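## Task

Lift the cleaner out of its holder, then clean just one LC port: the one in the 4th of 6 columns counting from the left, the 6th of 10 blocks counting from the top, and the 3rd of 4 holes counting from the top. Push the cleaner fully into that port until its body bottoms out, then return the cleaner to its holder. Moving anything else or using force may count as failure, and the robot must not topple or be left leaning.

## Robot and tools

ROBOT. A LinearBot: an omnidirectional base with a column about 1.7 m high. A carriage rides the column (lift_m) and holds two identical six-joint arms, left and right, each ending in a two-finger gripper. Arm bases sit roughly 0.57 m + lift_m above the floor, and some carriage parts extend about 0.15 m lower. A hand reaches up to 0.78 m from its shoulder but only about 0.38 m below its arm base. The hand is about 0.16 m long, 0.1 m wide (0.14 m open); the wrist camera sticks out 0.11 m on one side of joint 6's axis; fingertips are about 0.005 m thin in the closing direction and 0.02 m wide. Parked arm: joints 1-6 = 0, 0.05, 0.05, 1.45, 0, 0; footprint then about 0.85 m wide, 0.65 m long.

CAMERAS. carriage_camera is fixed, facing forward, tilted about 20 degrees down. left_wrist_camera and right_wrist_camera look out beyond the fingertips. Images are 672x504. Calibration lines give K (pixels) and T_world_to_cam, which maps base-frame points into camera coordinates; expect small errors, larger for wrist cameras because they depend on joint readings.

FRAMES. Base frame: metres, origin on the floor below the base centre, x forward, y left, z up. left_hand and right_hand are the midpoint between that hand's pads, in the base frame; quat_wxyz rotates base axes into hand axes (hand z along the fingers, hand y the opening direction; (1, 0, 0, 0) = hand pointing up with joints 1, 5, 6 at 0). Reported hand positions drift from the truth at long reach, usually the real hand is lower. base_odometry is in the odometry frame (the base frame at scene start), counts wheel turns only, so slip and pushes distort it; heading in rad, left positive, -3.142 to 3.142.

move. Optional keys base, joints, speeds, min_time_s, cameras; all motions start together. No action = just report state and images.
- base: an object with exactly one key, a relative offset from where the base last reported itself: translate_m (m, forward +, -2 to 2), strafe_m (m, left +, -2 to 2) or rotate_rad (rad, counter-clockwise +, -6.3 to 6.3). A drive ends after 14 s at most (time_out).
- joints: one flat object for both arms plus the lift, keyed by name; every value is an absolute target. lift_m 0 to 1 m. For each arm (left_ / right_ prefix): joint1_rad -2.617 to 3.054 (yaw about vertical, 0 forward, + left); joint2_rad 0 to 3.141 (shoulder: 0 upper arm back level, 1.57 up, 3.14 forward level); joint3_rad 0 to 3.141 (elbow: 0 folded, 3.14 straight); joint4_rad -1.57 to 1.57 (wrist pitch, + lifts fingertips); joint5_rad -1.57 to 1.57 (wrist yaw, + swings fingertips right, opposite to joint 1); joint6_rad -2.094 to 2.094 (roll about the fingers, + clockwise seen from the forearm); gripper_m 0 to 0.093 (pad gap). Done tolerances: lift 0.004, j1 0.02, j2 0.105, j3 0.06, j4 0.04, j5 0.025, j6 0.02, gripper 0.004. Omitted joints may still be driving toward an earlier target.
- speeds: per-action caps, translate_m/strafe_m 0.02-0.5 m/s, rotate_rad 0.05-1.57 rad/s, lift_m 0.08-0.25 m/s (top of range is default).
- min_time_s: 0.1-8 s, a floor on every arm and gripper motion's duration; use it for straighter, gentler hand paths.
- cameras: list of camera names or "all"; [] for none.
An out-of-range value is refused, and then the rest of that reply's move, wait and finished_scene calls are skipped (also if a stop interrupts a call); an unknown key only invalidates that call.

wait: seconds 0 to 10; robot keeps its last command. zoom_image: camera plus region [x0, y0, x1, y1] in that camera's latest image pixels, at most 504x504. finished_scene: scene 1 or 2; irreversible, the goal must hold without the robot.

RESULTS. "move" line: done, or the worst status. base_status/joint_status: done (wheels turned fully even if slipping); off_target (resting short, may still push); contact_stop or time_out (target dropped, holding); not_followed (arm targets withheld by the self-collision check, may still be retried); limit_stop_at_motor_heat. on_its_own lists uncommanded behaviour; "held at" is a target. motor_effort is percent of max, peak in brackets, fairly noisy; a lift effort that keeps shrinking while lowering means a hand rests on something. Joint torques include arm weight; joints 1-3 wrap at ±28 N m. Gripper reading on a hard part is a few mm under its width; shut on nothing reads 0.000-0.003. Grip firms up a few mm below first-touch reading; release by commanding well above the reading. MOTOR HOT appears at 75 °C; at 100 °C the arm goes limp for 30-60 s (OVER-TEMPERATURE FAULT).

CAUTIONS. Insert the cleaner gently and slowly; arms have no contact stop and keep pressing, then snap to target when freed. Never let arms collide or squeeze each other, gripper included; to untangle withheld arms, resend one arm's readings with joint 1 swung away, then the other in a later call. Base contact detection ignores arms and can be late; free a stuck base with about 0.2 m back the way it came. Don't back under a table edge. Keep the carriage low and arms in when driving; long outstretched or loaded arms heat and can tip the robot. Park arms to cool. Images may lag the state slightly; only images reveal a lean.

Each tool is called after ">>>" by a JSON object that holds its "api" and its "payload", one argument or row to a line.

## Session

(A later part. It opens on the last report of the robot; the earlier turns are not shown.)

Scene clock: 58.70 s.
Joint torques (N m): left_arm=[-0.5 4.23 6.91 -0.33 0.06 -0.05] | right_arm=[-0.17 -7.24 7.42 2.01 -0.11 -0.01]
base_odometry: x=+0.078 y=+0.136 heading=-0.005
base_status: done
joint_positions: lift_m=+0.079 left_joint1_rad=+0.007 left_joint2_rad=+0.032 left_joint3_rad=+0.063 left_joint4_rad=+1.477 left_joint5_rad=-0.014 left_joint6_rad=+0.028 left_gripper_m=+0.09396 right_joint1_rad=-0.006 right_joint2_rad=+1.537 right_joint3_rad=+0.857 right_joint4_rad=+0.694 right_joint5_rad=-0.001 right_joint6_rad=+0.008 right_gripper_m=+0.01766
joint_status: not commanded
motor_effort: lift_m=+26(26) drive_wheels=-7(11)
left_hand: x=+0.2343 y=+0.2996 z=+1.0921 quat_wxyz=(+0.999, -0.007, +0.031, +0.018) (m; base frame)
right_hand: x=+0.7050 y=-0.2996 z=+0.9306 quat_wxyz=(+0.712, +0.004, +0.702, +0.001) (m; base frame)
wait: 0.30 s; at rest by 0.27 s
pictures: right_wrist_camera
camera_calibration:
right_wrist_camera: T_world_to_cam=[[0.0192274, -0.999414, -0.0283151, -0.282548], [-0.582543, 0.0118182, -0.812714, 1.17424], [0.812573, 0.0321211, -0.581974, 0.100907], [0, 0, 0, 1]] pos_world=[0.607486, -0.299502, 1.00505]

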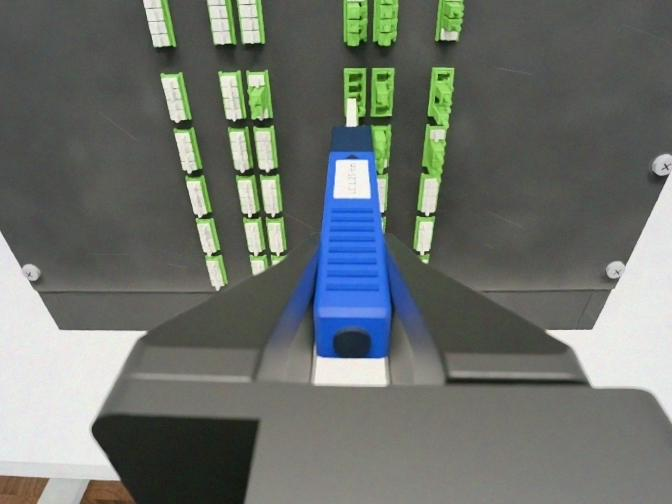

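>>> {"api": "move", "payload": {
  "base": {"strafe_m":-0.0015},
  "cameras": []
}}

>>> {"api": "wait", "payload": {
  "seconds": 0.3,
  "cameras": ["right_wrist_camera"]
}}

>>> {"api": "zoom_image", "payload": {
  "camera": "right_wrist_camera",
  "region": [330, 70, 380, 120]
}}

Scene clock: 59.47 s.
Joint torques (N m): left_arm=[-0.31 4.26 6.69 -0.32 0.11 -0.01] | right_arm=[-0.16 -7.25 7.45 2 -0.11 -0.01]
move: done
base_odometry: x=+0.078 y=+0.135 heading=-0.004
base_status: done
joint_positions: lift_m=+0.079 left_joint1_rad=+0.007 left_joint2_rad=+0.032 left_joint3_rad=+0.063 left_joint4_rad=+1.477 left_joint5_rad=-0.014 left_joint6_rad=+0.028 left_gripper_m=+0.09396 right_joint1_rad=-0.006 right_joint2_rad=+1.537 right_joint3_rad=+0.857 right_joint4_rad=+0.694 right_joint5_rad=-0.001 right_joint6_rad=+0.008 right_gripper_m=+0.01766
joint_status: not commanded
motor_effort: lift_m=+26(26) drive_wheels=+6(13)
left_hand: x=+0.2342 y=+0.2996 z=+1.0921 quat_wxyz=(+0.999, -0.007, +0.031, +0.018) (m; base frame)
right_hand: x=+0.7050 y=-0.2996 z=+0.9306 quat_wxyz=(+0.712, +0.004, +0.702, +0.001) (m; base frame)
pictures: none
No camera images: "cameras" was empty.

Scene clock: 59.77 s.
Joint torques (N m): left_arm=[-0.44 4.15 7.04 -0.3 0.12 -0.03] | right_arm=[-0.13 -7.23 7.38 2.01 -0.11 0]
base_odometry: x=+0.078 y=+0.135 heading=-0.004
base_status: done
joint_positions: lift_m=+0.079 left_joint1_rad=+0.007 left_joint2_rad=+0.032 left_joint3_rad=+0.063 left_joint4_rad=+1.477 left_joint5_rad=-0.014 left_joint6_rad=+0.028 left_gripper_m=+0.09396 right_joint1_rad=-0.006 right_joint2_rad=+1.537 right_joint3_rad=+0.857 right_joint4_rad=+0.694 right_joint5_rad=-0.001 right_joint6_rad=+0.008 right_gripper_m=+0.01766
joint_status: not commanded
motor_effort: lift_m=+26(26) drive_wheels=+7(13)
left_hand: x=+0.2342 y=+0.2996 z=+1.0921 quat_wxyz=(+0.999, -0.007, +0.031, +0.018) (m; base frame)
right_hand: x=+0.7050 y=-0.2996 z=+0.9306 quat_wxyz=(+0.712, +0.004, +0.702, +0.001) (m; base frame)
wait: 0.30 s; at rest by 0.27 s
pictures: right_wrist_camera
camera_calibration:
right_wrist_camera: T_world_to_cam=[[0.0192274, -0.999414, -0.0283151, -0.282548], [-0.582543, 0.0118182, -0.812714, 1.17424], [0.812573, 0.0321211, -0.581974, 0.100907], [0, 0, 0, 1]] pos_world=[0.607486, -0.299502, 1.00505]

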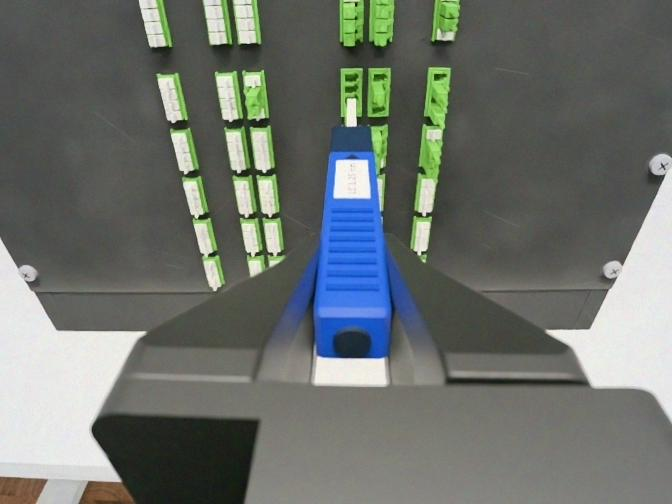

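Scaled by 10.080.

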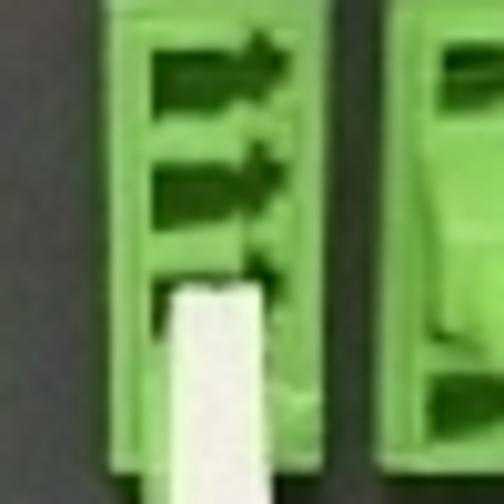

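>>> {"api": "move", "payload": {
  "base": {"translate_m":0.002},
  "cameras": []
}}

>>> {"api": "wait", "payload": {
  "seconds": 0.3,
  "cameras": ["right_wrist_camera"]
}}

>>> {"api": "zoom_image", "payload": {
  "camera": "right_wrist_camera",
  "region": [330, 70, 380, 120]
}}

Scene clock: 60.60 s.
Joint torques (N m): left_arm=[-0.4 4.41 6.91 -0.38 0.15 -0.05] | right_arm=[-0.25 -7.28 7.39 2.04 -0.11 -0.01]
move: done
base_odometry: x=+0.080 y=+0.135 heading=-0.004
base_status: done
joint_positions: lift_m=+0.079 left_joint1_rad=+0.007 left_joint2_rad=+0.032 left_joint3_rad=+0.063 left_joint4_rad=+1.477 left_joint5_rad=-0.014 left_joint6_rad=+0.028 left_gripper_m=+0.09396 right_joint1_rad=-0.006 right_joint2_rad=+1.537 right_joint3_rad=+0.857 right_joint4_rad=+0.693 right_joint5_rad=-0.001 right_joint6_rad=+0.008 right_gripper_m=+0.01766
joint_status: not commanded
motor_effort: lift_m=+26(26) drive_wheels=+4(10)
left_hand: x=+0.2342 y=+0.2996 z=+1.0921 quat_wxyz=(+0.999, -0.007, +0.031, +0.018) (m; base frame)
right_hand: x=+0.7050 y=-0.2996 z=+0.9303 quat_wxyz=(+0.712, +0.004, +0.702, +0.001) (m; base frame)
pictures: none
No camera images: "cameras" was empty.

Scene clock: 60.90 s.
Joint torques (N m): left_arm=[-0.66 4.33 6.98 -0.32 0.12 0] | right_arm=[-0.18 -7.3 7.36 2.01 -0.11 -0.01]
base_odometry: x=+0.080 y=+0.135 heading=-0.004
base_status: done
joint_positions: lift_m=+0.079 left_joint1_rad=+0.007 left_joint2_rad=+0.032 left_joint3_rad=+0.063 left_joint4_rad=+1.477 left_joint5_rad=-0.014 left_joint6_rad=+0.028 left_gripper_m=+0.09396 right_joint1_rad=-0.006 right_joint2_rad=+1.537 right_joint3_rad=+0.857 right_joint4_rad=+0.693 right_joint5_rad=-0.001 right_joint6_rad=+0.008 right_gripper_m=+0.01766
joint_status: not commanded
motor_effort: lift_m=+26(26) drive_wheels=+3(10)
left_hand: x=+0.2342 y=+0.2996 z=+1.0921 quat_wxyz=(+0.999, -0.007, +0.031, +0.018) (m; base frame)
right_hand: x=+0.7050 y=-0.2996 z=+0.9303 quat_wxyz=(+0.712, +0.004, +0.702, +0.001) (m; base frame)
wait: 0.30 s; at rest by 0.27 s
pictures: right_wrist_camera
camera_calibration:
right_wrist_camera: T_world_to_cam=[[0.019204, -0.999414, -0.0283262, -0.282531], [-0.583195, 0.0118151, -0.812246, 1.17406], [0.812105, 0.0321181, -0.582627, 0.101648], [0, 0, 0, 1]] pos_world=[0.607586, -0.299502, 1.00485]

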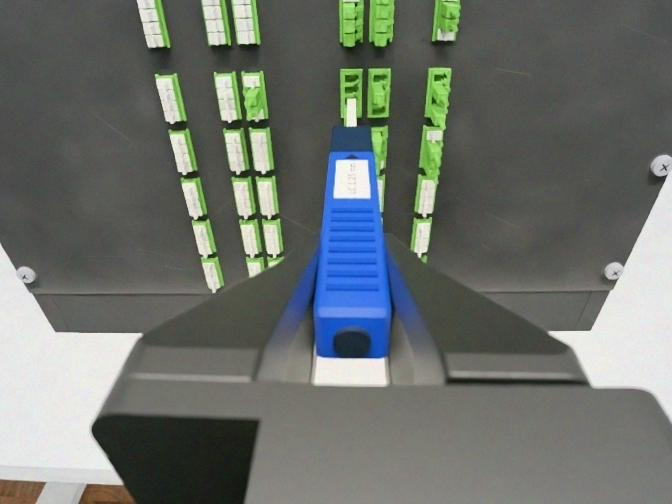

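Scaled by 10.080.

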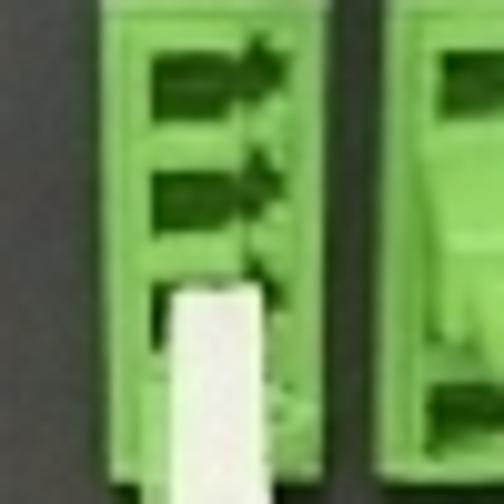

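>>> {"api": "move", "payload": {
  "base": {"strafe_m":0.0012},
  "cameras": []
}}

>>> {"api": "wait", "payload": {
  "seconds": 0.3,
  "cameras": ["right_wrist_camera"]
}}

>>> {"api": "zoom_image", "payload": {
  "camera": "right_wrist_camera",
  "region": [330, 70, 380, 120]
}}

Scene clock: 61.63 s.
Joint torques (N m): left_arm=[-0.65 4.29 6.91 -0.33 0.1 -0.05] | right_arm=[-0.36 -7.3 7.27 2.02 -0.11 0]
move: done
base_odometry: x=+0.080 y=+0.136 heading=-0.004
base_status: done
joint_positions: lift_m=+0.079 left_joint1_rad=+0.007 left_joint2_rad=+0.032 left_joint3_rad=+0.063 left_joint4_rad=+1.477 left_joint5_rad=-0.014 left_joint6_rad=+0.028 left_gripper_m=+0.09396 right_joint1_rad=-0.004 right_joint2_rad=+1.537 right_joint3_rad=+0.857 right_joint4_rad=+0.693 right_joint5_rad=-0.002 right_joint6_rad=+0.008 right_gripper_m=+0.01766
joint_status: not commanded
motor_effort: lift_m=+26(26) drive_wheels=+2(6)
left_hand: x=+0.2341 y=+0.2996 z=+1.0921 quat_wxyz=(+0.999, -0.007, +0.031, +0.018) (m; base frame)
right_hand: x=+0.7050 y=-0.2985 z=+0.9303 quat_wxyz=(+0.712, +0.003, +0.702, +0.002) (m; base frame)
pictures: none
No camera images: "cameras" was empty.

Scene clock: 61.93 s.
Joint torques (N m): left_arm=[-0.54 4.1 6.93 -0.35 0.13 -0.03] | right_arm=[-0.31 -7.31 7.35 2.02 -0.11 -0.01]
base_odometry: x=+0.080 y=+0.136 heading=-0.004
base_status: done
joint_positions: lift_m=+0.079 left_joint1_rad=+0.007 left_joint2_rad=+0.032 left_joint3_rad=+0.063 left_joint4_rad=+1.477 left_joint5_rad=-0.014 left_joint6_rad=+0.028 left_gripper_m=+0.09396 right_joint1_rad=-0.004 right_joint2_rad=+1.537 right_joint3_rad=+0.857 right_joint4_rad=+0.693 right_joint5_rad=-0.002 right_joint6_rad=+0.008 right_gripper_m=+0.01766
joint_status: not commanded
motor_effort: lift_m=+26(26) drive_wheels=+3(6)
left_hand: x=+0.2341 y=+0.2996 z=+1.0921 quat_wxyz=(+0.999, -0.007, +0.031, +0.018) (m; base frame)
right_hand: x=+0.7050 y=-0.2985 z=+0.9303 quat_wxyz=(+0.712, +0.003, +0.702, +0.002) (m; base frame)
wait: 0.30 s; at rest by 0.27 s
pictures: right_wrist_camera
camera_calibration:
right_wrist_camera: T_world_to_cam=[[0.0218684, -0.999358, -0.0283723, -0.283284], [-0.583269, 0.0102958, -0.812214, 1.17361], [0.811985, 0.0343105, -0.582669, 0.102394], [0, 0, 0, 1]] pos_world=[0.607585, -0.298699, 1.00485]

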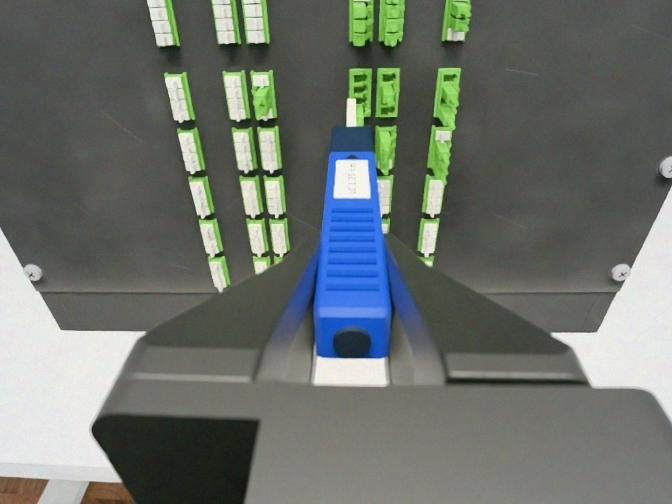

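Scaled by 10.080.

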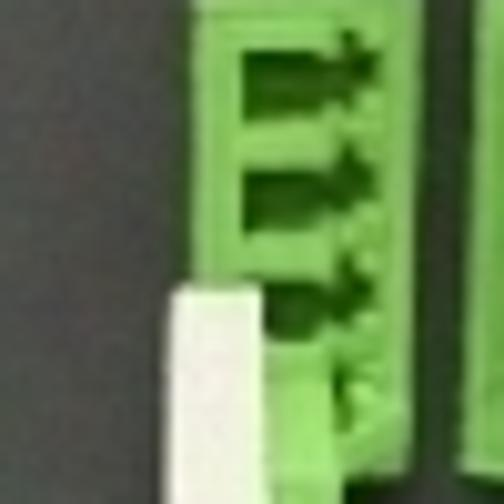

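>>> {"api": "move", "payload": {
  "base": {"translate_m": -0.004},
  "speeds": {"translate_m": 0.03},
  "cameras": []
}}

>>> {"api": "move", "payload": {
  "base": {"strafe_m": -0.0025},
  "speeds": {"strafe_m": 0.02},
  "cameras": []
}}

>>> {"api": "wait", "payload": {
  "seconds": 0.3,
  "cameras": ["right_wrist_camera"]
}}

>>> {"api": "zoom_image", "payload": {
  "camera": "right_wrist_camera",
  "region": [330, 70, 380, 120]
}}

Scene clock: 63.33 s.
Joint torques (N m): left_arm=[-0.23 4.3 6.68 -0.38 0.15 0] | right_arm=[-0.24 -7.27 7.41 2.02 -0.1 -0.01]
move: done
base_odometry: x=+0.076 y=+0.136 heading=-0.004
base_status: done
joint_positions: lift_m=+0.079 left_joint1_rad=+0.007 left_joint2_rad=+0.032 left_joint3_rad=+0.063 left_joint4_rad=+1.477 left_joint5_rad=-0.014 left_joint6_rad=+0.028 left_gripper_m=+0.09396 right_joint1_rad=-0.004 right_joint2_rad=+1.537 right_joint3_rad=+0.857 right_joint4_rad=+0.693 right_joint5_rad=-0.002 right_joint6_rad=+0.008 right_gripper_m=+0.01766
joint_status: not commanded
motor_effort: lift_m=+26(26) drive_wheels=+1(11)
left_hand: x=+0.2341 y=+0.2996 z=+1.0921 quat_wxyz=(+0.999, -0.007, +0.031, +0.018) (m; base frame)
right_hand: x=+0.7050 y=-0.2985 z=+0.9303 quat_wxyz=(+0.712, +0.003, +0.702, +0.002) (m; base frame)
pictures: none
No camera images: "cameras" was empty.

Scene clock: 63.83 s.
Joint torques (N m): left_arm=[-0.42 4.26 6.91 -0.29 0.15 -0.07] | right_arm=[-0.38 -7.34 7.39 2.01 -0.11 -0.01]
move: done
base_odometry: x=+0.076 y=+0.134 heading=-0.003
base_status: done
joint_positions: lift_m=+0.079 left_joint1_rad=+0.007 left_joint2_rad=+0.032 left_joint3_rad=+0.063 left_joint4_rad=+1.477 left_joint5_rad=-0.014 left_joint6_rad=+0.028 left_gripper_m=+0.09396 right_joint1_rad=-0.004 right_joint2_rad=+1.537 right_joint3_rad=+0.857 right_joint4_rad=+0.693 right_joint5_rad=-0.002 right_joint6_rad=+0.008 right_gripper_m=+0.01766
joint_status: not commanded
motor_effort: lift_m=+26(26) drive_wheels=+7(9)
left_hand: x=+0.2341 y=+0.2996 z=+1.0921 quat_wxyz=(+0.999, -0.007, +0.031, +0.018) (m; base frame)
right_hand: x=+0.7050 y=-0.2985 z=+0.9303 quat_wxyz=(+0.712, +0.003, +0.702, +0.002) (m; base frame)
pictures: none
No camera images: "cameras" was empty.

Scene clock: 64.13 s.
Joint torques (N m): left_arm=[-0.43 4.4 6.86 -0.36 0.15 -0.04] | right_arm=[-0.31 -7.34 7.42 2 -0.11 0]
base_odometry: x=+0.076 y=+0.134 heading=-0.003
base_status: done
joint_positions: lift_m=+0.079 left_joint1_rad=+0.007 left_joint2_rad=+0.032 left_joint3_rad=+0.063 left_joint4_rad=+1.477 left_joint5_rad=-0.014 left_joint6_rad=+0.028 left_gripper_m=+0.09396 right_joint1_rad=-0.004 right_joint2_rad=+1.537 right_joint3_rad=+0.857 right_joint4_rad=+0.693 right_joint5_rad=-0.002 right_joint6_rad=+0.008 right_gripper_m=+0.01766
joint_status: not commanded
motor_effort: lift_m=+26(26) drive_wheels=+7(9)
left_hand: x=+0.2341 y=+0.2996 z=+1.0921 quat_wxyz=(+0.999, -0.007, +0.031, +0.018) (m; base frame)
right_hand: x=+0.7050 y=-0.2985 z=+0.9303 quat_wxyz=(+0.712, +0.003, +0.702, +0.002) (m; base frame)
wait: 0.30 s; at rest by 0.27 s
pictures: right_wrist_camera
camera_calibration:
right_wrist_camera: T_world_to_cam=[[0.0218684, -0.999358, -0.0283723, -0.283284], [-0.583269, 0.0102958, -0.812214, 1.17361], [0.811985, 0.0343105, -0.582669, 0.102394], [0, 0, 0, 1]] pos_world=[0.607585, -0.298699, 1.00485]

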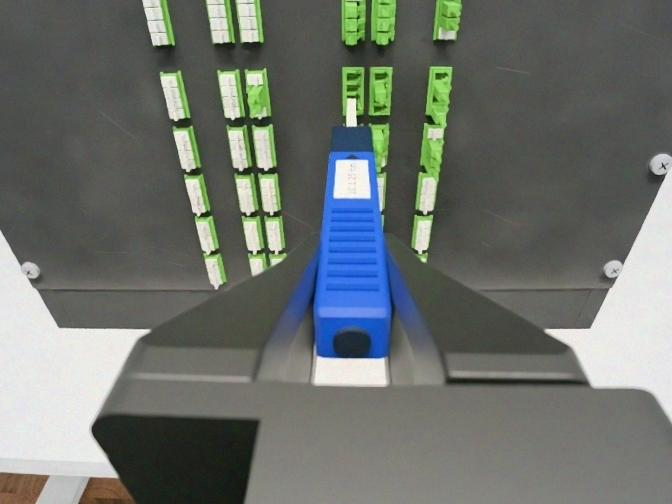

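Scaled by 10.080.

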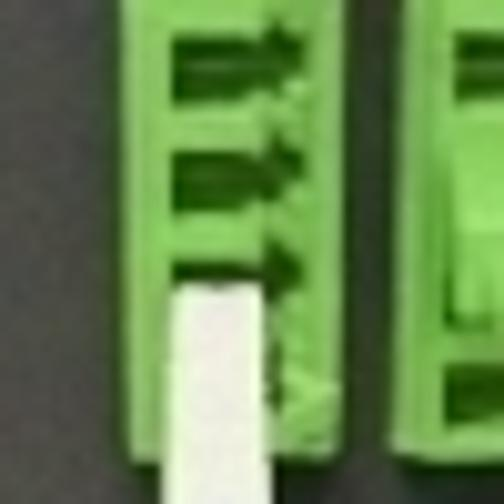

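>>> {"api": "move", "payload": {
  "base": {"translate_m": 0.005},
  "speeds": {"translate_m": 0.02},
  "cameras": []
}}

>>> {"api": "wait", "payload": {
  "seconds": 0.3,
  "cameras": ["right_wrist_camera"]
}}

>>> {"api": "zoom_image", "payload": {
  "camera": "right_wrist_camera",
  "region": [330, 70, 380, 120]
}}

Scene clock: 65.03 s.
Joint torques (N m): left_arm=[-0.38 4.19 6.93 -0.39 0.12 0.02] | right_arm=[-0.28 -7.3 7.42 2.02 -0.11 0]
move: done
base_odometry: x=+0.081 y=+0.134 heading=-0.003
base_status: done
joint_positions: lift_m=+0.079 left_joint1_rad=+0.007 left_joint2_rad=+0.032 left_joint3_rad=+0.063 left_joint4_rad=+1.478 left_joint5_rad=-0.014 left_joint6_rad=+0.028 left_gripper_m=+0.09396 right_joint1_rad=-0.004 right_joint2_rad=+1.537 right_joint3_rad=+0.857 right_joint4_rad=+0.693 right_joint5_rad=-0.002 right_joint6_rad=+0.008 right_gripper_m=+0.01766
joint_status: not commanded
motor_effort: lift_m=+26(26) drive_wheels=-2(15)
left_hand: x=+0.2339 y=+0.2996 z=+1.0921 quat_wxyz=(+0.999, -0.007, +0.031, +0.018) (m; base frame)
right_hand: x=+0.7050 y=-0.2986 z=+0.9303 quat_wxyz=(+0.712, +0.003, +0.702, +0.002) (m; base frame)
pictures: none
No camera images: "cameras" was empty.

Scene clock: 65.33 s.
Joint torques (N m): left_arm=[-0.31 4.37 7.1 -0.31 0.11 -0.06] | right_arm=[-0.28 -7.36 7.35 2.01 -0.11 -0.01]
base_odometry: x=+0.081 y=+0.134 heading=-0.003
base_status: done
joint_positions: lift_m=+0.079 left_joint1_rad=+0.007 left_joint2_rad=+0.032 left_joint3_rad=+0.063 left_joint4_rad=+1.478 left_joint5_rad=-0.014 left_joint6_rad=+0.028 left_gripper_m=+0.09396 right_joint1_rad=-0.004 right_joint2_rad=+1.537 right_joint3_rad=+0.857 right_joint4_rad=+0.693 right_joint5_rad=-0.002 right_joint6_rad=+0.008 right_gripper_m=+0.01766
joint_status: not commanded
motor_effort: lift_m=+26(26) drive_wheels=+3(15)
left_hand: x=+0.2339 y=+0.2996 z=+1.0921 quat_wxyz=(+0.999, -0.007, +0.031, +0.018) (m; base frame)
right_hand: x=+0.7050 y=-0.2986 z=+0.9303 quat_wxyz=(+0.712, +0.003, +0.702, +0.002) (m; base frame)
wait: 0.30 s; at rest by 0.27 s
pictures: right_wrist_camera
camera_calibration:
right_wrist_camera: T_world_to_cam=[[0.0215059, -0.999366, -0.0283614, -0.283078], [-0.583225, 0.0105002, -0.812243, 1.17368], [0.812026, 0.0340091, -0.58263, 0.102239], [0, 0, 0, 1]] pos_world=[0.607585, -0.298699, 1.00485]

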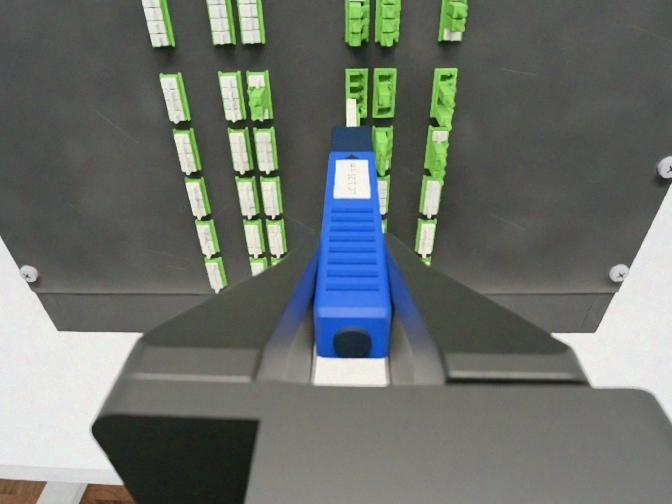

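Scaled by 10.080.

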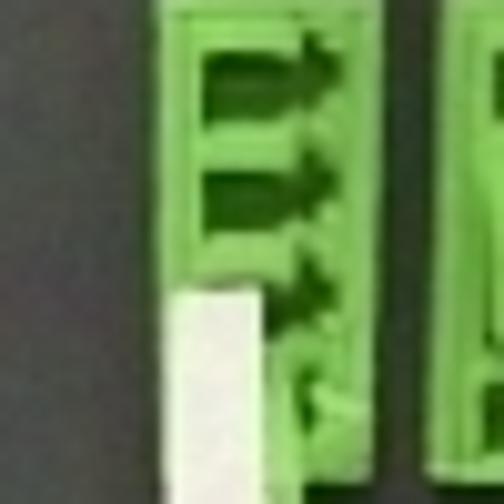

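>>> {"api": "move", "payload": {
  "base": {"rotate_rad": -0.003},
  "cameras": []
}}

>>> {"api": "wait", "payload": {
  "seconds": 0.3,
  "cameras": ["right_wrist_camera"]
}}

>>> {"api": "zoom_image", "payload": {
  "camera": "right_wrist_camera",
  "region": [330, 70, 380, 120]
}}

Scene clock: 65.90 s.
Joint torques (N m): left_arm=[-0.38 4.19 6.89 -0.41 0.11 -0.04] | right_arm=[-0.29 -7.32 7.36 2 -0.11 -0.01]
move: done
base_odometry: x=+0.081 y=+0.134 heading=-0.005
base_status: done
joint_positions: lift_m=+0.079 left_joint1_rad=+0.007 left_joint2_rad=+0.032 left_joint3_rad=+0.063 left_joint4_rad=+1.478 left_joint5_rad=-0.014 left_joint6_rad=+0.028 left_gripper_m=+0.09396 right_joint1_rad=-0.004 right_joint2_rad=+1.537 right_joint3_rad=+0.857 right_joint4_rad=+0.693 right_joint5_rad=-0.002 right_joint6_rad=+0.008 right_gripper_m=+0.01766
joint_status: not commanded
motor_effort: lift_m=+26(26) drive_wheels=+7(9)
left_hand: x=+0.2340 y=+0.2996 z=+1.0921 quat_wxyz=(+0.999, -0.007, +0.031, +0.018) (m; base frame)
right_hand: x=+0.7050 y=-0.2986 z=+0.9303 quat_wxyz=(+0.712, +0.003, +0.702, +0.002) (m; base frame)
pictures: none
No camera images: "cameras" was empty.

Scene clock: 66.20 s.
Joint torques (N m): left_arm=[-0.4 4.27 6.9 -0.37 0.11 0.01] | right_arm=[-0.34 -7.31 7.36 2.01 -0.11 -0.01]
base_odometry: x=+0.081 y=+0.134 heading=-0.005
base_status: done
joint_positions: lift_m=+0.079 left_joint1_rad=+0.007 left_joint2_rad=+0.032 left_joint3_rad=+0.063 left_joint4_rad=+1.478 left_joint5_rad=-0.014 left_joint6_rad=+0.028 left_gripper_m=+0.09396 right_joint1_rad=-0.004 right_joint2_rad=+1.537 right_joint3_rad=+0.857 right_joint4_rad=+0.693 right_joint5_rad=-0.002 right_joint6_rad=+0.008 right_gripper_m=+0.01766
joint_status: not commanded
motor_effort: lift_m=+26(26) drive_wheels=+7(9)
left_hand: x=+0.2340 y=+0.2996 z=+1.0921 quat_wxyz=(+0.999, -0.007, +0.031, +0.018) (m; base frame)
right_hand: x=+0.7050 y=-0.2986 z=+0.9303 quat_wxyz=(+0.712, +0.003, +0.702, +0.002) (m; base frame)
wait: 0.30 s; at rest by 0.27 s
pictures: right_wrist_camera
camera_calibration:
right_wrist_camera: T_world_to_cam=[[0.0215059, -0.999366, -0.0283614, -0.283078], [-0.583225, 0.0105002, -0.812243, 1.17368], [0.812026, 0.0340091, -0.58263, 0.102239], [0, 0, 0, 1]] pos_world=[0.607585, -0.298699, 1.00485]

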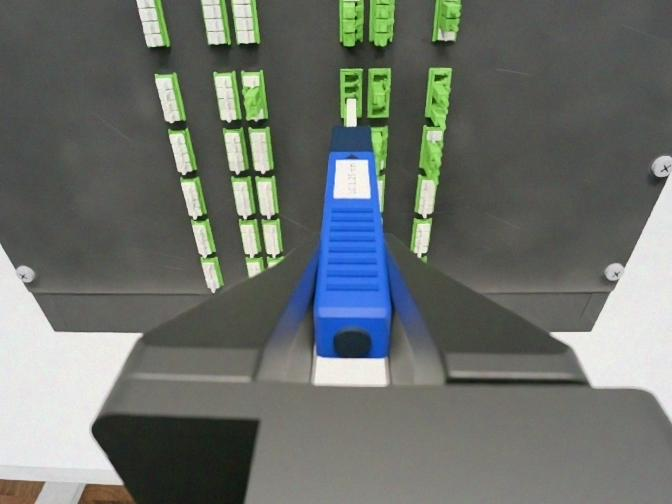

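Scaled by 10.080.

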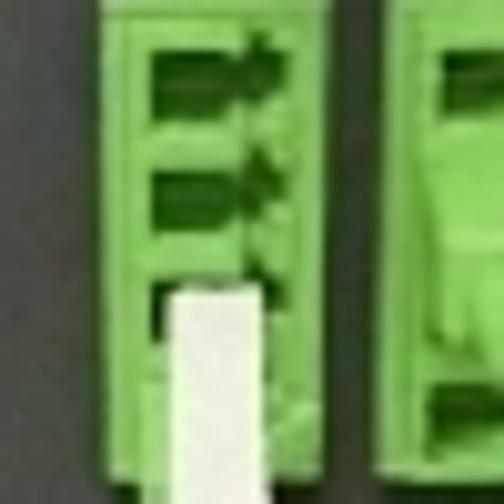

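>>> {"api": "move", "payload": {
  "base": {"rotate_rad": 0.0012},
  "cameras": []
}}

>>> {"api": "wait", "payload": {
  "seconds": 0.3,
  "cameras": ["right_wrist_camera"]
}}

>>> {"api": "zoom_image", "payload": {
  "camera": "right_wrist_camera",
  "region": [330, 70, 380, 120]
}}

Scene clock: 66.77 s.
Joint torques (N m): left_arm=[-0.5 4.08 6.76 -0.39 0.12 -0.05] | right_arm=[-0.25 -7.31 7.42 2.02 -0.12 0]
move: done
base_odometry: x=+0.081 y=+0.134 heading=-0.003
base_status: done
joint_positions: lift_m=+0.079 left_joint1_rad=+0.007 left_joint2_rad=+0.032 left_joint3_rad=+0.063 left_joint4_rad=+1.478 left_joint5_rad=-0.014 left_joint6_rad=+0.028 left_gripper_m=+0.09396 right_joint1_rad=-0.004 right_joint2_rad=+1.537 right_joint3_rad=+0.857 right_joint4_rad=+0.693 right_joint5_rad=-0.001 right_joint6_rad=+0.008 right_gripper_m=+0.01766
joint_status: not commanded
motor_effort: lift_m=+26(26) drive_wheels=-4(5)
left_hand: x=+0.2339 y=+0.2996 z=+1.0921 quat_wxyz=(+0.999, -0.007, +0.031, +0.018) (m; base frame)
right_hand: x=+0.7050 y=-0.2986 z=+0.9302 quat_wxyz=(+0.712, +0.004, +0.702, +0.002) (m; base frame)
pictures: none
No camera images: "cameras" was empty.

Scene clock: 67.07 s.
Joint torques (N m): left_arm=[-0.66 4.25 6.91 -0.37 0.1 -0.02] | right_arm=[-0.32 -7.3 7.39 2.02 -0.11 -0.01]
base_odometry: x=+0.081 y=+0.134 heading=-0.003
base_status: done
joint_positions: lift_m=+0.079 left_joint1_rad=+0.007 left_joint2_rad=+0.032 left_joint3_rad=+0.063 left_joint4_rad=+1.478 left_joint5_rad=-0.014 left_joint6_rad=+0.028 left_gripper_m=+0.09396 right_joint1_rad=-0.004 right_joint2_rad=+1.537 right_joint3_rad=+0.857 right_joint4_rad=+0.693 right_joint5_rad=-0.001 right_joint6_rad=+0.008 right_gripper_m=+0.01766
joint_status: not commanded
motor_effort: lift_m=+26(26) drive_wheels=-4(5)
left_hand: x=+0.2339 y=+0.2996 z=+1.0921 quat_wxyz=(+0.999, -0.007, +0.031, +0.018) (m; base frame)
right_hand: x=+0.7050 y=-0.2986 z=+0.9302 quat_wxyz=(+0.712, +0.004, +0.702, +0.002) (m; base frame)
wait: 0.30 s; at rest by 0.27 s
pictures: right_wrist_camera
camera_calibration:
right_wrist_camera: T_world_to_cam=[[0.0211353, -0.999374, -0.0283592, -0.28286], [-0.583521, 0.0107023, -0.812028, 1.17362], [0.811823, 0.0337106, -0.582929, 0.102516], [0, 0, 0, 1]] pos_world=[0.607585, -0.2987, 1.00475]

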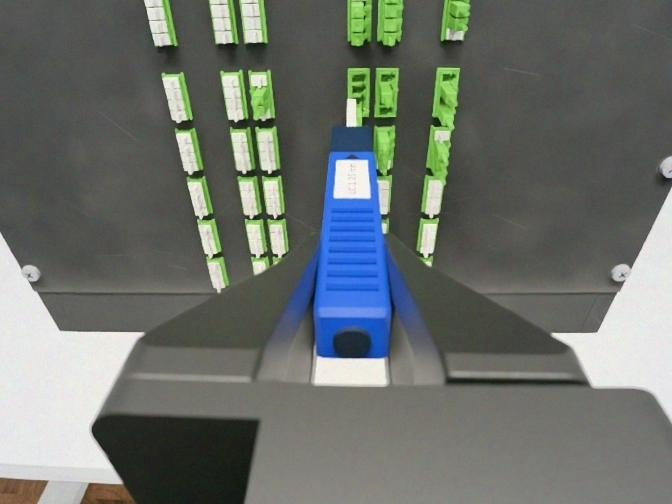

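Scaled by 10.080.

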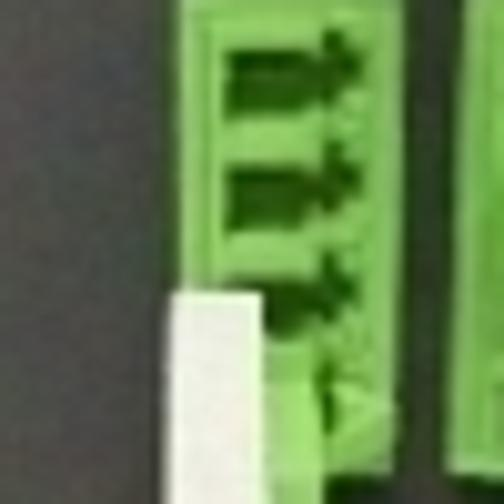

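>>> {"api": "move", "payload": {
  "base": {"rotate_rad": -0.0028},
  "cameras": []
}}

>>> {"api": "wait", "payload": {
  "seconds": 0.3,
  "cameras": ["right_wrist_camera"]
}}

>>> {"api": "zoom_image", "payload": {
  "camera": "right_wrist_camera",
  "region": [330, 70, 380, 120]
}}

Scene clock: 67.63 s.
Joint torques (N m): left_arm=[-0.43 4.26 7.01 -0.32 0.1 -0.07] | right_arm=[-0.39 -7.31 7.41 2.04 -0.11 -0.01]
move: done
base_odometry: x=+0.081 y=+0.134 heading=-0.005
base_status: done
joint_positions: lift_m=+0.079 left_joint1_rad=+0.007 left_joint2_rad=+0.032 left_joint3_rad=+0.063 left_joint4_rad=+1.478 left_joint5_rad=-0.014 left_joint6_rad=+0.028 left_gripper_m=+0.09396 right_joint1_rad=-0.004 right_joint2_rad=+1.537 right_joint3_rad=+0.857 right_joint4_rad=+0.693 right_joint5_rad=+0.000 right_joint6_rad=+0.008 right_gripper_m=+0.01766
joint_status: not commanded
motor_effort: lift_m=+26(26) drive_wheels=-6(7)
left_hand: x=+0.2340 y=+0.2996 z=+1.0921 quat_wxyz=(+0.999, -0.007, +0.031, +0.018) (m; base frame)
right_hand: x=+0.7050 y=-0.2990 z=+0.9302 quat_wxyz=(+0.712, +0.004, +0.702, +0.001) (m; base frame)
pictures: none
No camera images: "cameras" was empty.

Scene clock: 67.93 s.
Joint torques (N m): left_arm=[-0.32 4.26 6.87 -0.32 0.09 -0.07] | right_arm=[-0.28 -7.31 7.42 2.01 -0.12 0]
base_odometry: x=+0.081 y=+0.134 heading=-0.005
base_status: done
joint_positions: lift_m=+0.079 left_joint1_rad=+0.007 left_joint2_rad=+0.032 left_joint3_rad=+0.063 left_joint4_rad=+1.478 left_joint5_rad=-0.014 left_joint6_rad=+0.028 left_gripper_m=+0.09396 right_joint1_rad=-0.004 right_joint2_rad=+1.537 right_joint3_rad=+0.857 right_joint4_rad=+0.693 right_joint5_rad=+0.000 right_joint6_rad=+0.008 right_gripper_m=+0.01766
joint_status: not commanded
motor_effort: lift_m=+26(26) drive_wheels=-6(7)
left_hand: x=+0.2340 y=+0.2996 z=+1.0921 quat_wxyz=(+0.999, -0.007, +0.031, +0.018) (m; base frame)
right_hand: x=+0.7050 y=-0.2990 z=+0.9302 quat_wxyz=(+0.712, +0.004, +0.702, +0.001) (m; base frame)
wait: 0.30 s; at rest by 0.27 s
pictures: right_wrist_camera
camera_calibration:
right_wrist_camera: T_world_to_cam=[[0.0199138, -0.999399, -0.0283566, -0.282329], [-0.583531, 0.0114124, -0.812011, 1.17382], [0.811847, 0.0327172, -0.582953, 0.102234], [0, 0, 0, 1]] pos_world=[0.607585, -0.298901, 1.00475]

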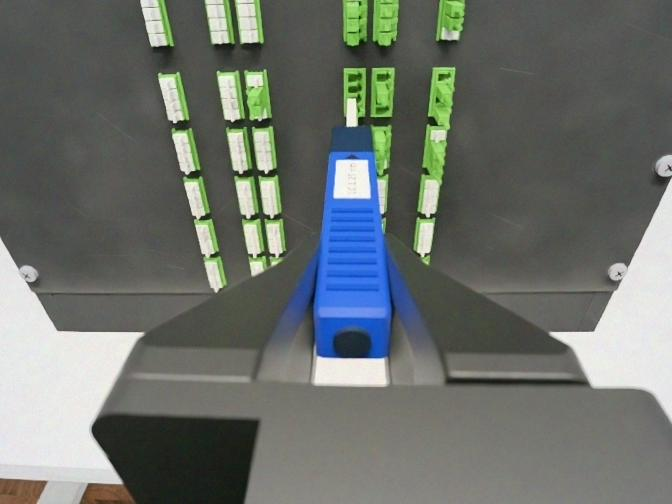

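Scaled by 10.080.

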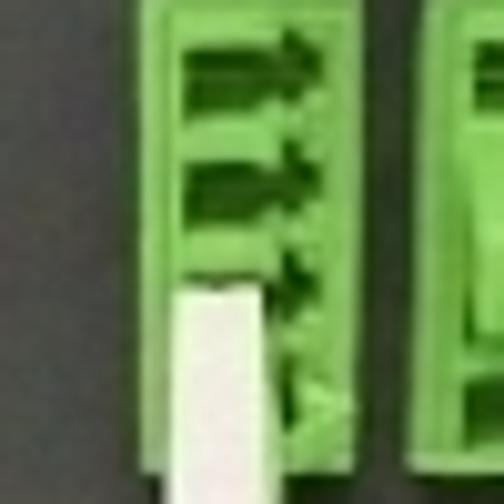

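>>> {"api": "move", "payload": {
  "base": {"translate_m": 0.004},
  "speeds": {"translate_m": 0.02},
  "cameras": []
}}

>>> {"api": "wait", "payload": {
  "seconds": 0.3,
  "cameras": ["right_wrist_camera"]
}}

>>> {"api": "zoom_image", "payload": {
  "camera": "right_wrist_camera",
  "region": [330, 70, 380, 120]
}}

Scene clock: 68.67 s.
Joint torques (N m): left_arm=[-0.42 4.27 6.68 -0.33 0.17 -0.02] | right_arm=[-0.38 -7.25 7.42 2.02 -0.12 -0.01]
move: done
base_odometry: x=+0.085 y=+0.134 heading=-0.005
base_status: done
joint_positions: lift_m=+0.079 left_joint1_rad=+0.007 left_joint2_rad=+0.032 left_joint3_rad=+0.063 left_joint4_rad=+1.479 left_joint5_rad=-0.014 left_joint6_rad=+0.028 left_gripper_m=+0.09396 right_joint1_rad=-0.004 right_joint2_rad=+1.537 right_joint3_rad=+0.857 right_joint4_rad=+0.693 right_joint5_rad=+0.000 right_joint6_rad=+0.008 right_gripper_m=+0.01766
joint_status: not commanded
motor_effort: lift_m=+26(26) drive_wheels=-3(15)
left_hand: x=+0.2337 y=+0.2996 z=+1.0921 quat_wxyz=(+0.999, -0.007, +0.030, +0.018) (m; base frame)
right_hand: x=+0.7050 y=-0.2990 z=+0.9302 quat_wxyz=(+0.712, +0.004, +0.702, +0.001) (m; base frame)
pictures: none
No camera images: "cameras" was empty.

Scene clock: 68.97 s.
Joint torques (N m): left_arm=[-0.5 4.18 6.8 -0.36 0.14 0] | right_arm=[-0.31 -7.34 7.45 2.02 -0.12 -0.01]
base_odometry: x=+0.085 y=+0.134 heading=-0.005
base_status: done
joint_positions: lift_m=+0.079 left_joint1_rad=+0.007 left_joint2_rad=+0.032 left_joint3_rad=+0.063 left_joint4_rad=+1.479 left_joint5_rad=-0.014 left_joint6_rad=+0.028 left_gripper_m=+0.09396 right_joint1_rad=-0.004 right_joint2_rad=+1.537 right_joint3_rad=+0.857 right_joint4_rad=+0.693 right_joint5_rad=+0.000 right_joint6_rad=+0.008 right_gripper_m=+0.01766
joint_status: not commanded
motor_effort: lift_m=+26(26) drive_wheels=-3(15)
left_hand: x=+0.2337 y=+0.2996 z=+1.0921 quat_wxyz=(+0.999, -0.007, +0.030, +0.018) (m; base frame)
right_hand: x=+0.7050 y=-0.2990 z=+0.9302 quat_wxyz=(+0.712, +0.004, +0.702, +0.001) (m; base frame)
wait: 0.30 s; at rest by 0.27 s
pictures: right_wrist_camera
camera_calibration:
right_wrist_camera: T_world_to_cam=[[0.0199138, -0.999399, -0.0283566, -0.282329], [-0.583531, 0.0114124, -0.812011, 1.17382], [0.811847, 0.0327172, -0.582953, 0.102234], [0, 0, 0, 1]] pos_world=[0.607585, -0.298901, 1.00475]

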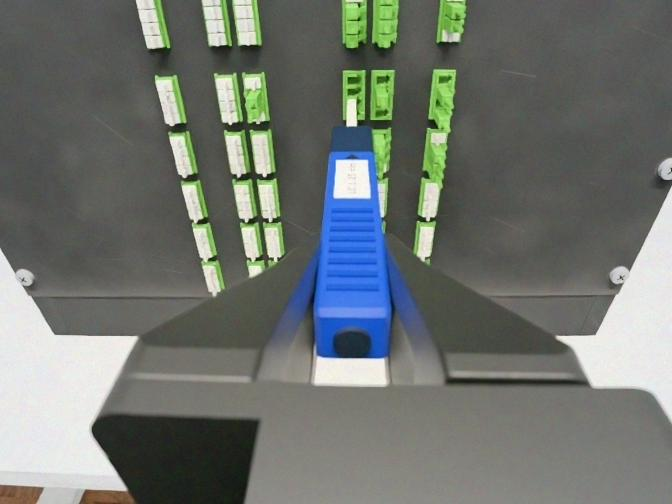

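Scaled by 10.080.

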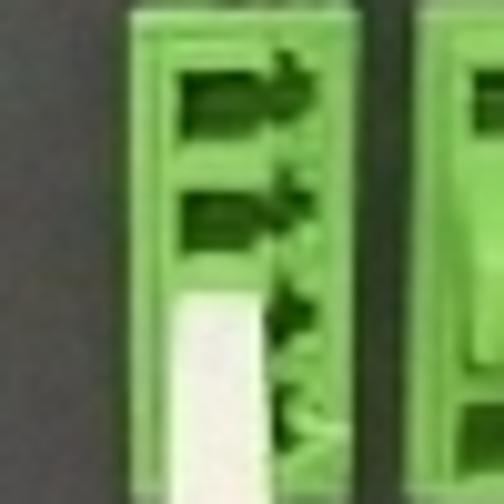

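>>> {"api": "move", "payload": {
  "joints": {"lift_m": 0.0777},
  "speeds": {"lift_m": 0.08},
  "cameras": []
}}

>>> {"api": "wait", "payload": {
  "seconds": 0.5,
  "cameras": ["right_wrist_camera"]
}}

>>> {"api": "zoom_image", "payload": {
  "camera": "right_wrist_camera",
  "region": [330, 70, 380, 120]
}}

Scene clock: 69.43 s.
Joint torques (N m): left_arm=[-0.53 4.3 7.12 -0.39 0.11 -0.02] | right_arm=[-0.29 -7.35 7.36 2.02 -0.11 -0.01]
move: done
base_odometry: x=+0.085 y=+0.134 heading=-0.005
base_status: not commanded
joint_positions: lift_m=+0.078 left_joint1_rad=+0.007 left_joint2_rad=+0.032 left_joint3_rad=+0.063 left_joint4_rad=+1.479 left_joint5_rad=-0.014 left_joint6_rad=+0.028 left_gripper_m=+0.09396 right_joint1_rad=-0.004 right_joint2_rad=+1.537 right_joint3_rad=+0.857 right_joint4_rad=+0.695 right_joint5_rad=+0.000 right_joint6_rad=+0.008 right_gripper_m=+0.01766
joint_status: all done
motor_effort: lift_m=+26(28) drive_wheels=-3(3)
left_hand: x=+0.2337 y=+0.2996 z=+1.0910 quat_wxyz=(+0.999, -0.007, +0.030, +0.018) (m; base frame)
right_hand: x=+0.7050 y=-0.2990 z=+0.9296 quat_wxyz=(+0.712, +0.004, +0.702, +0.001) (m; base frame)
pictures: none
No camera images: "cameras" was empty.

Scene clock: 69.93 s.
Joint torques (N m): left_arm=[-0.5 4.25 6.79 -0.36 0.11 -0.03] | right_arm=[-0.25 -7.31 7.45 2 -0.11 0]
base_odometry: x=+0.085 y=+0.134 heading=-0.005
base_status: not commanded
joint_positions: lift_m=+0.078 left_joint1_rad=+0.007 left_joint2_rad=+0.032 left_joint3_rad=+0.063 left_joint4_rad=+1.479 left_joint5_rad=-0.014 left_joint6_rad=+0.028 left_gripper_m=+0.09396 right_joint1_rad=-0.004 right_joint2_rad=+1.537 right_joint3_rad=+0.857 right_joint4_rad=+0.695 right_joint5_rad=+0.000 right_joint6_rad=+0.008 right_gripper_m=+0.01766
joint_status: all done
motor_effort: lift_m=+26(28) drive_wheels=-3(3)
left_hand: x=+0.2337 y=+0.2996 z=+1.0910 quat_wxyz=(+0.999, -0.007, +0.030, +0.018) (m; base frame)
right_hand: x=+0.7050 y=-0.2990 z=+0.9296 quat_wxyz=(+0.712, +0.004, +0.702, +0.001) (m; base frame)
wait: 0.50 s; at rest by 0.27 s
pictures: right_wrist_camera
camera_calibration:
right_wrist_camera: T_world_to_cam=[[0.0199697, -0.999399, -0.0283184, -0.282422], [-0.581952, 0.0114123, -0.813143, 1.17329], [0.812978, 0.0327181, -0.581374, 0.0995774], [0, 0, 0, 1]] pos_world=[0.607487, -0.298901, 1.00395]

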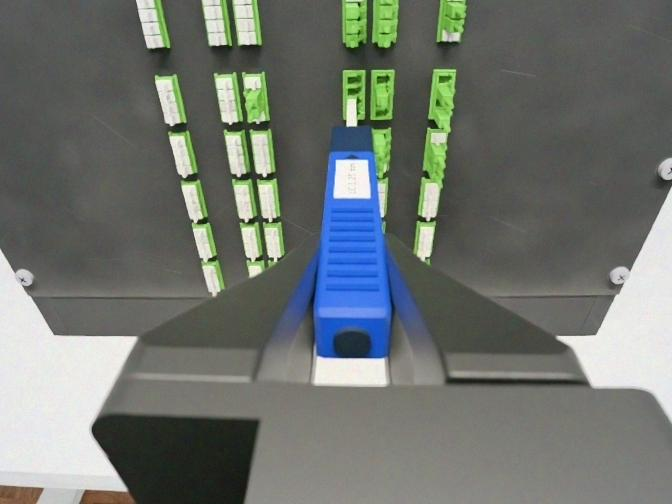

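Scaled by 10.080.

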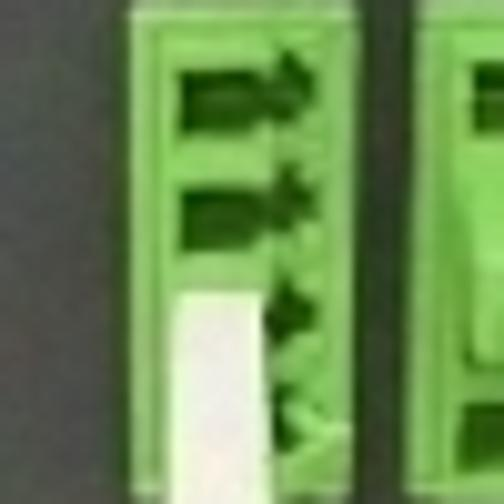

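>>> {"api": "move", "payload": {
  "base": {"translate_m": -0.003},
  "speeds": {"translate_m": 0.02},
  "cameras": []
}}

>>> {"api": "wait", "payload": {
  "seconds": 0.5,
  "cameras": ["right_wrist_camera"]
}}

>>> {"api": "zoom_image", "payload": {
  "camera": "right_wrist_camera",
  "region": [330, 70, 380, 120]
}}

Scene clock: 70.67 s.
Joint torques (N m): left_arm=[-0.21 4.21 7.02 -0.35 0.15 0.01] | right_arm=[-0.27 -7.31 7.35 1.99 -0.11 -0.01]
move: done
base_odometry: x=+0.082 y=+0.134 heading=-0.004
base_status: done
joint_positions: lift_m=+0.078 left_joint1_rad=+0.007 left_joint2_rad=+0.032 left_joint3_rad=+0.063 left_joint4_rad=+1.479 left_joint5_rad=-0.014 left_joint6_rad=+0.028 left_gripper_m=+0.09396 right_joint1_rad=-0.004 right_joint2_rad=+1.537 right_joint3_rad=+0.857 right_joint4_rad=+0.695 right_joint5_rad=+0.000 right_joint6_rad=+0.008 right_gripper_m=+0.01765
joint_status: not commanded
motor_effort: lift_m=+26(27) drive_wheels=+4(9)
left_hand: x=+0.2338 y=+0.2996 z=+1.0910 quat_wxyz=(+0.999, -0.007, +0.030, +0.018) (m; base frame)
right_hand: x=+0.7050 y=-0.2990 z=+0.9296 quat_wxyz=(+0.712, +0.004, +0.702, +0.001) (m; base frame)
pictures: none
No camera images: "cameras" was empty.

Scene clock: 71.17 s.
Joint torques (N m): left_arm=[-0.39 4.33 6.97 -0.44 0.12 -0.02] | right_arm=[-0.24 -7.31 7.46 2 -0.11 -0.01]
base_odometry: x=+0.082 y=+0.134 heading=-0.004
base_status: done
joint_positions: lift_m=+0.078 left_joint1_rad=+0.007 left_joint2_rad=+0.032 left_joint3_rad=+0.063 left_joint4_rad=+1.479 left_joint5_rad=-0.014 left_joint6_rad=+0.028 left_gripper_m=+0.09396 right_joint1_rad=-0.004 right_joint2_rad=+1.537 right_joint3_rad=+0.857 right_joint4_rad=+0.695 right_joint5_rad=+0.000 right_joint6_rad=+0.008 right_gripper_m=+0.01765
joint_status: not commanded
motor_effort: lift_m=+26(27) drive_wheels=+3(9)
left_hand: x=+0.2338 y=+0.2996 z=+1.0910 quat_wxyz=(+0.999, -0.007, +0.030, +0.018) (m; base frame)
right_hand: x=+0.7050 y=-0.2990 z=+0.9296 quat_wxyz=(+0.712, +0.004, +0.702, +0.001) (m; base frame)
wait: 0.50 s; at rest by 0.27 s
pictures: right_wrist_camera
camera_calibration:
right_wrist_camera: T_world_to_cam=[[0.0199697, -0.999399, -0.0283184, -0.282422], [-0.581952, 0.0114123, -0.813143, 1.17329], [0.812978, 0.0327181, -0.581374, 0.0995774], [0, 0, 0, 1]] pos_world=[0.607487, -0.298901, 1.00395]

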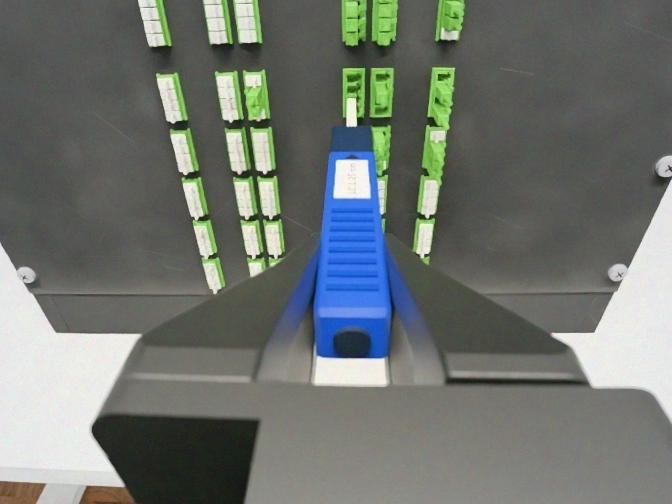

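Scaled by 10.080.

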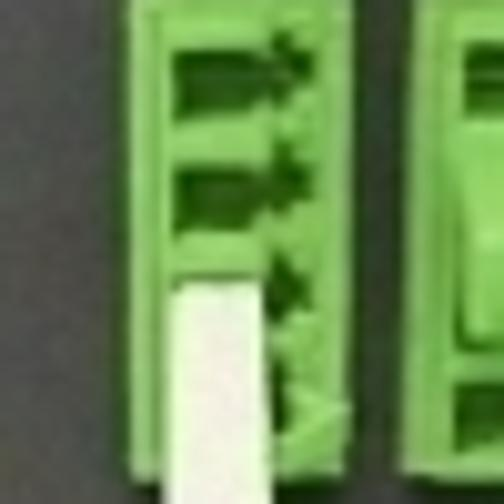

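>>> {"api": "move", "payload": {
  "joints": {"lift_m": 0.0768},
  "speeds": {"lift_m": 0.08},
  "cameras": []
}}

>>> {"api": "move", "payload": {
  "base": {"translate_m": 0.002},
  "speeds": {"translate_m": 0.02},
  "cameras": []
}}

>>> {"api": "wait", "payload": {
  "seconds": 0.5,
  "cameras": ["right_wrist_camera"]
}}

>>> {"api": "zoom_image", "payload": {
  "camera": "right_wrist_camera",
  "region": [330, 70, 380, 120]
}}

Scene clock: 71.63 s.
Joint torques (N m): left_arm=[-0.59 4.41 7.04 -0.36 0.14 -0.03] | right_arm=[-0.29 -7.31 7.31 2 -0.13 -0.01]
move: done
base_odometry: x=+0.082 y=+0.134 heading=-0.004
base_status: not commanded
joint_positions: lift_m=+0.077 left_joint1_rad=+0.007 left_joint2_rad=+0.032 left_joint3_rad=+0.063 left_joint4_rad=+1.479 left_joint5_rad=-0.014 left_joint6_rad=+0.028 left_gripper_m=+0.09396 right_joint1_rad=-0.004 right_joint2_rad=+1.537 right_joint3_rad=+0.857 right_joint4_rad=+0.695 right_joint5_rad=+0.000 right_joint6_rad=+0.008 right_gripper_m=+0.01765
joint_status: all done
motor_effort: lift_m=+26(28) drive_wheels=+3(4)
left_hand: x=+0.2338 y=+0.2996 z=+1.0901 quat_wxyz=(+0.999, -0.007, +0.030, +0.018) (m; base frame)
right_hand: x=+0.7050 y=-0.2990 z=+0.9289 quat_wxyz=(+0.713, +0.004, +0.702, +0.001) (m; base frame)
pictures: none
No camera images: "cameras" was empty.

Scene clock: 72.30 s.
Joint torques (N m): left_arm=[-0.51 4.18 6.84 -0.37 0.11 -0.04] | right_arm=[-0.27 -7.36 7.42 2 -0.12 -0.01]
move: done
base_odometry: x=+0.084 y=+0.134 heading=-0.004
base_status: done
joint_positions: lift_m=+0.077 left_joint1_rad=+0.007 left_joint2_rad=+0.032 left_joint3_rad=+0.063 left_joint4_rad=+1.478 left_joint5_rad=-0.014 left_joint6_rad=+0.028 left_gripper_m=+0.09396 right_joint1_rad=-0.004 right_joint2_rad=+1.537 right_joint3_rad=+0.857 right_joint4_rad=+0.695 right_joint5_rad=+0.000 right_joint6_rad=+0.008 right_gripper_m=+0.01765
joint_status: not commanded
motor_effort: lift_m=+27(27) drive_wheels=+3(9)
left_hand: x=+0.2340 y=+0.2996 z=+1.0901 quat_wxyz=(+0.999, -0.007, +0.031, +0.018) (m; base frame)
right_hand: x=+0.7050 y=-0.2990 z=+0.9289 quat_wxyz=(+0.713, +0.004, +0.702, +0.001) (m; base frame)
pictures: none
No camera images: "cameras" was empty.

Scene clock: 72.80 s.
Joint torques (N m): left_arm=[-0.49 4.34 6.9 -0.35 0.14 -0.02] | right_arm=[-0.28 -7.28 7.39 1.99 -0.11 -0.01]
base_odometry: x=+0.084 y=+0.134 heading=-0.004
base_status: done
joint_positions: lift_m=+0.077 left_joint1_rad=+0.007 left_joint2_rad=+0.032 left_joint3_rad=+0.063 left_joint4_rad=+1.478 left_joint5_rad=-0.014 left_joint6_rad=+0.028 left_gripper_m=+0.09396 right_joint1_rad=-0.004 right_joint2_rad=+1.537 right_joint3_rad=+0.857 right_joint4_rad=+0.695 right_joint5_rad=+0.000 right_joint6_rad=+0.008 right_gripper_m=+0.01765
joint_status: not commanded
motor_effort: lift_m=+27(27) drive_wheels=+3(9)
left_hand: x=+0.2340 y=+0.2996 z=+1.0901 quat_wxyz=(+0.999, -0.007, +0.031, +0.018) (m; base frame)
right_hand: x=+0.7050 y=-0.2990 z=+0.9289 quat_wxyz=(+0.713, +0.004, +0.702, +0.001) (m; base frame)
wait: 0.50 s; at rest by 0.27 s
pictures: right_wrist_camera
camera_calibration:
right_wrist_camera: T_world_to_cam=[[0.0199802, -0.999399, -0.0283113, -0.282458], [-0.581658, 0.0114123, -0.813353, 1.17268], [0.813188, 0.0327185, -0.581081, 0.0986908], [0, 0, 0, 1]] pos_world=[0.607487, -0.298901, 1.00315]

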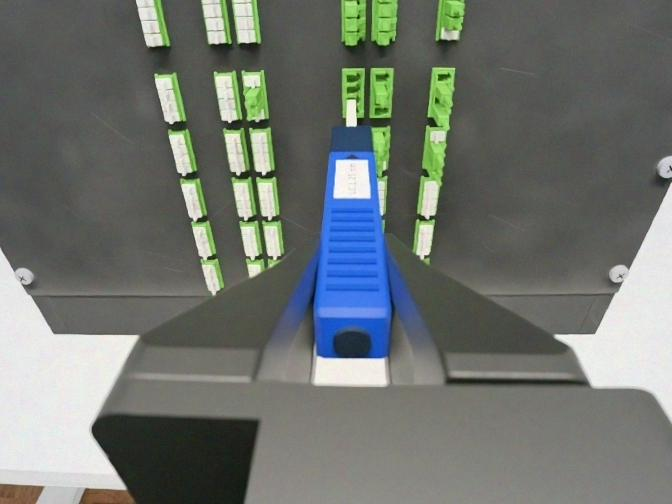

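Scaled by 10.080.

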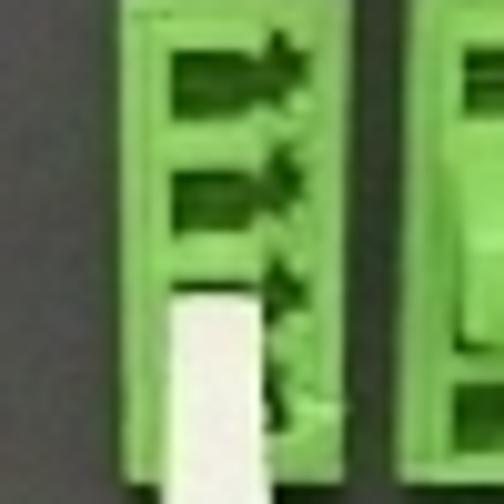

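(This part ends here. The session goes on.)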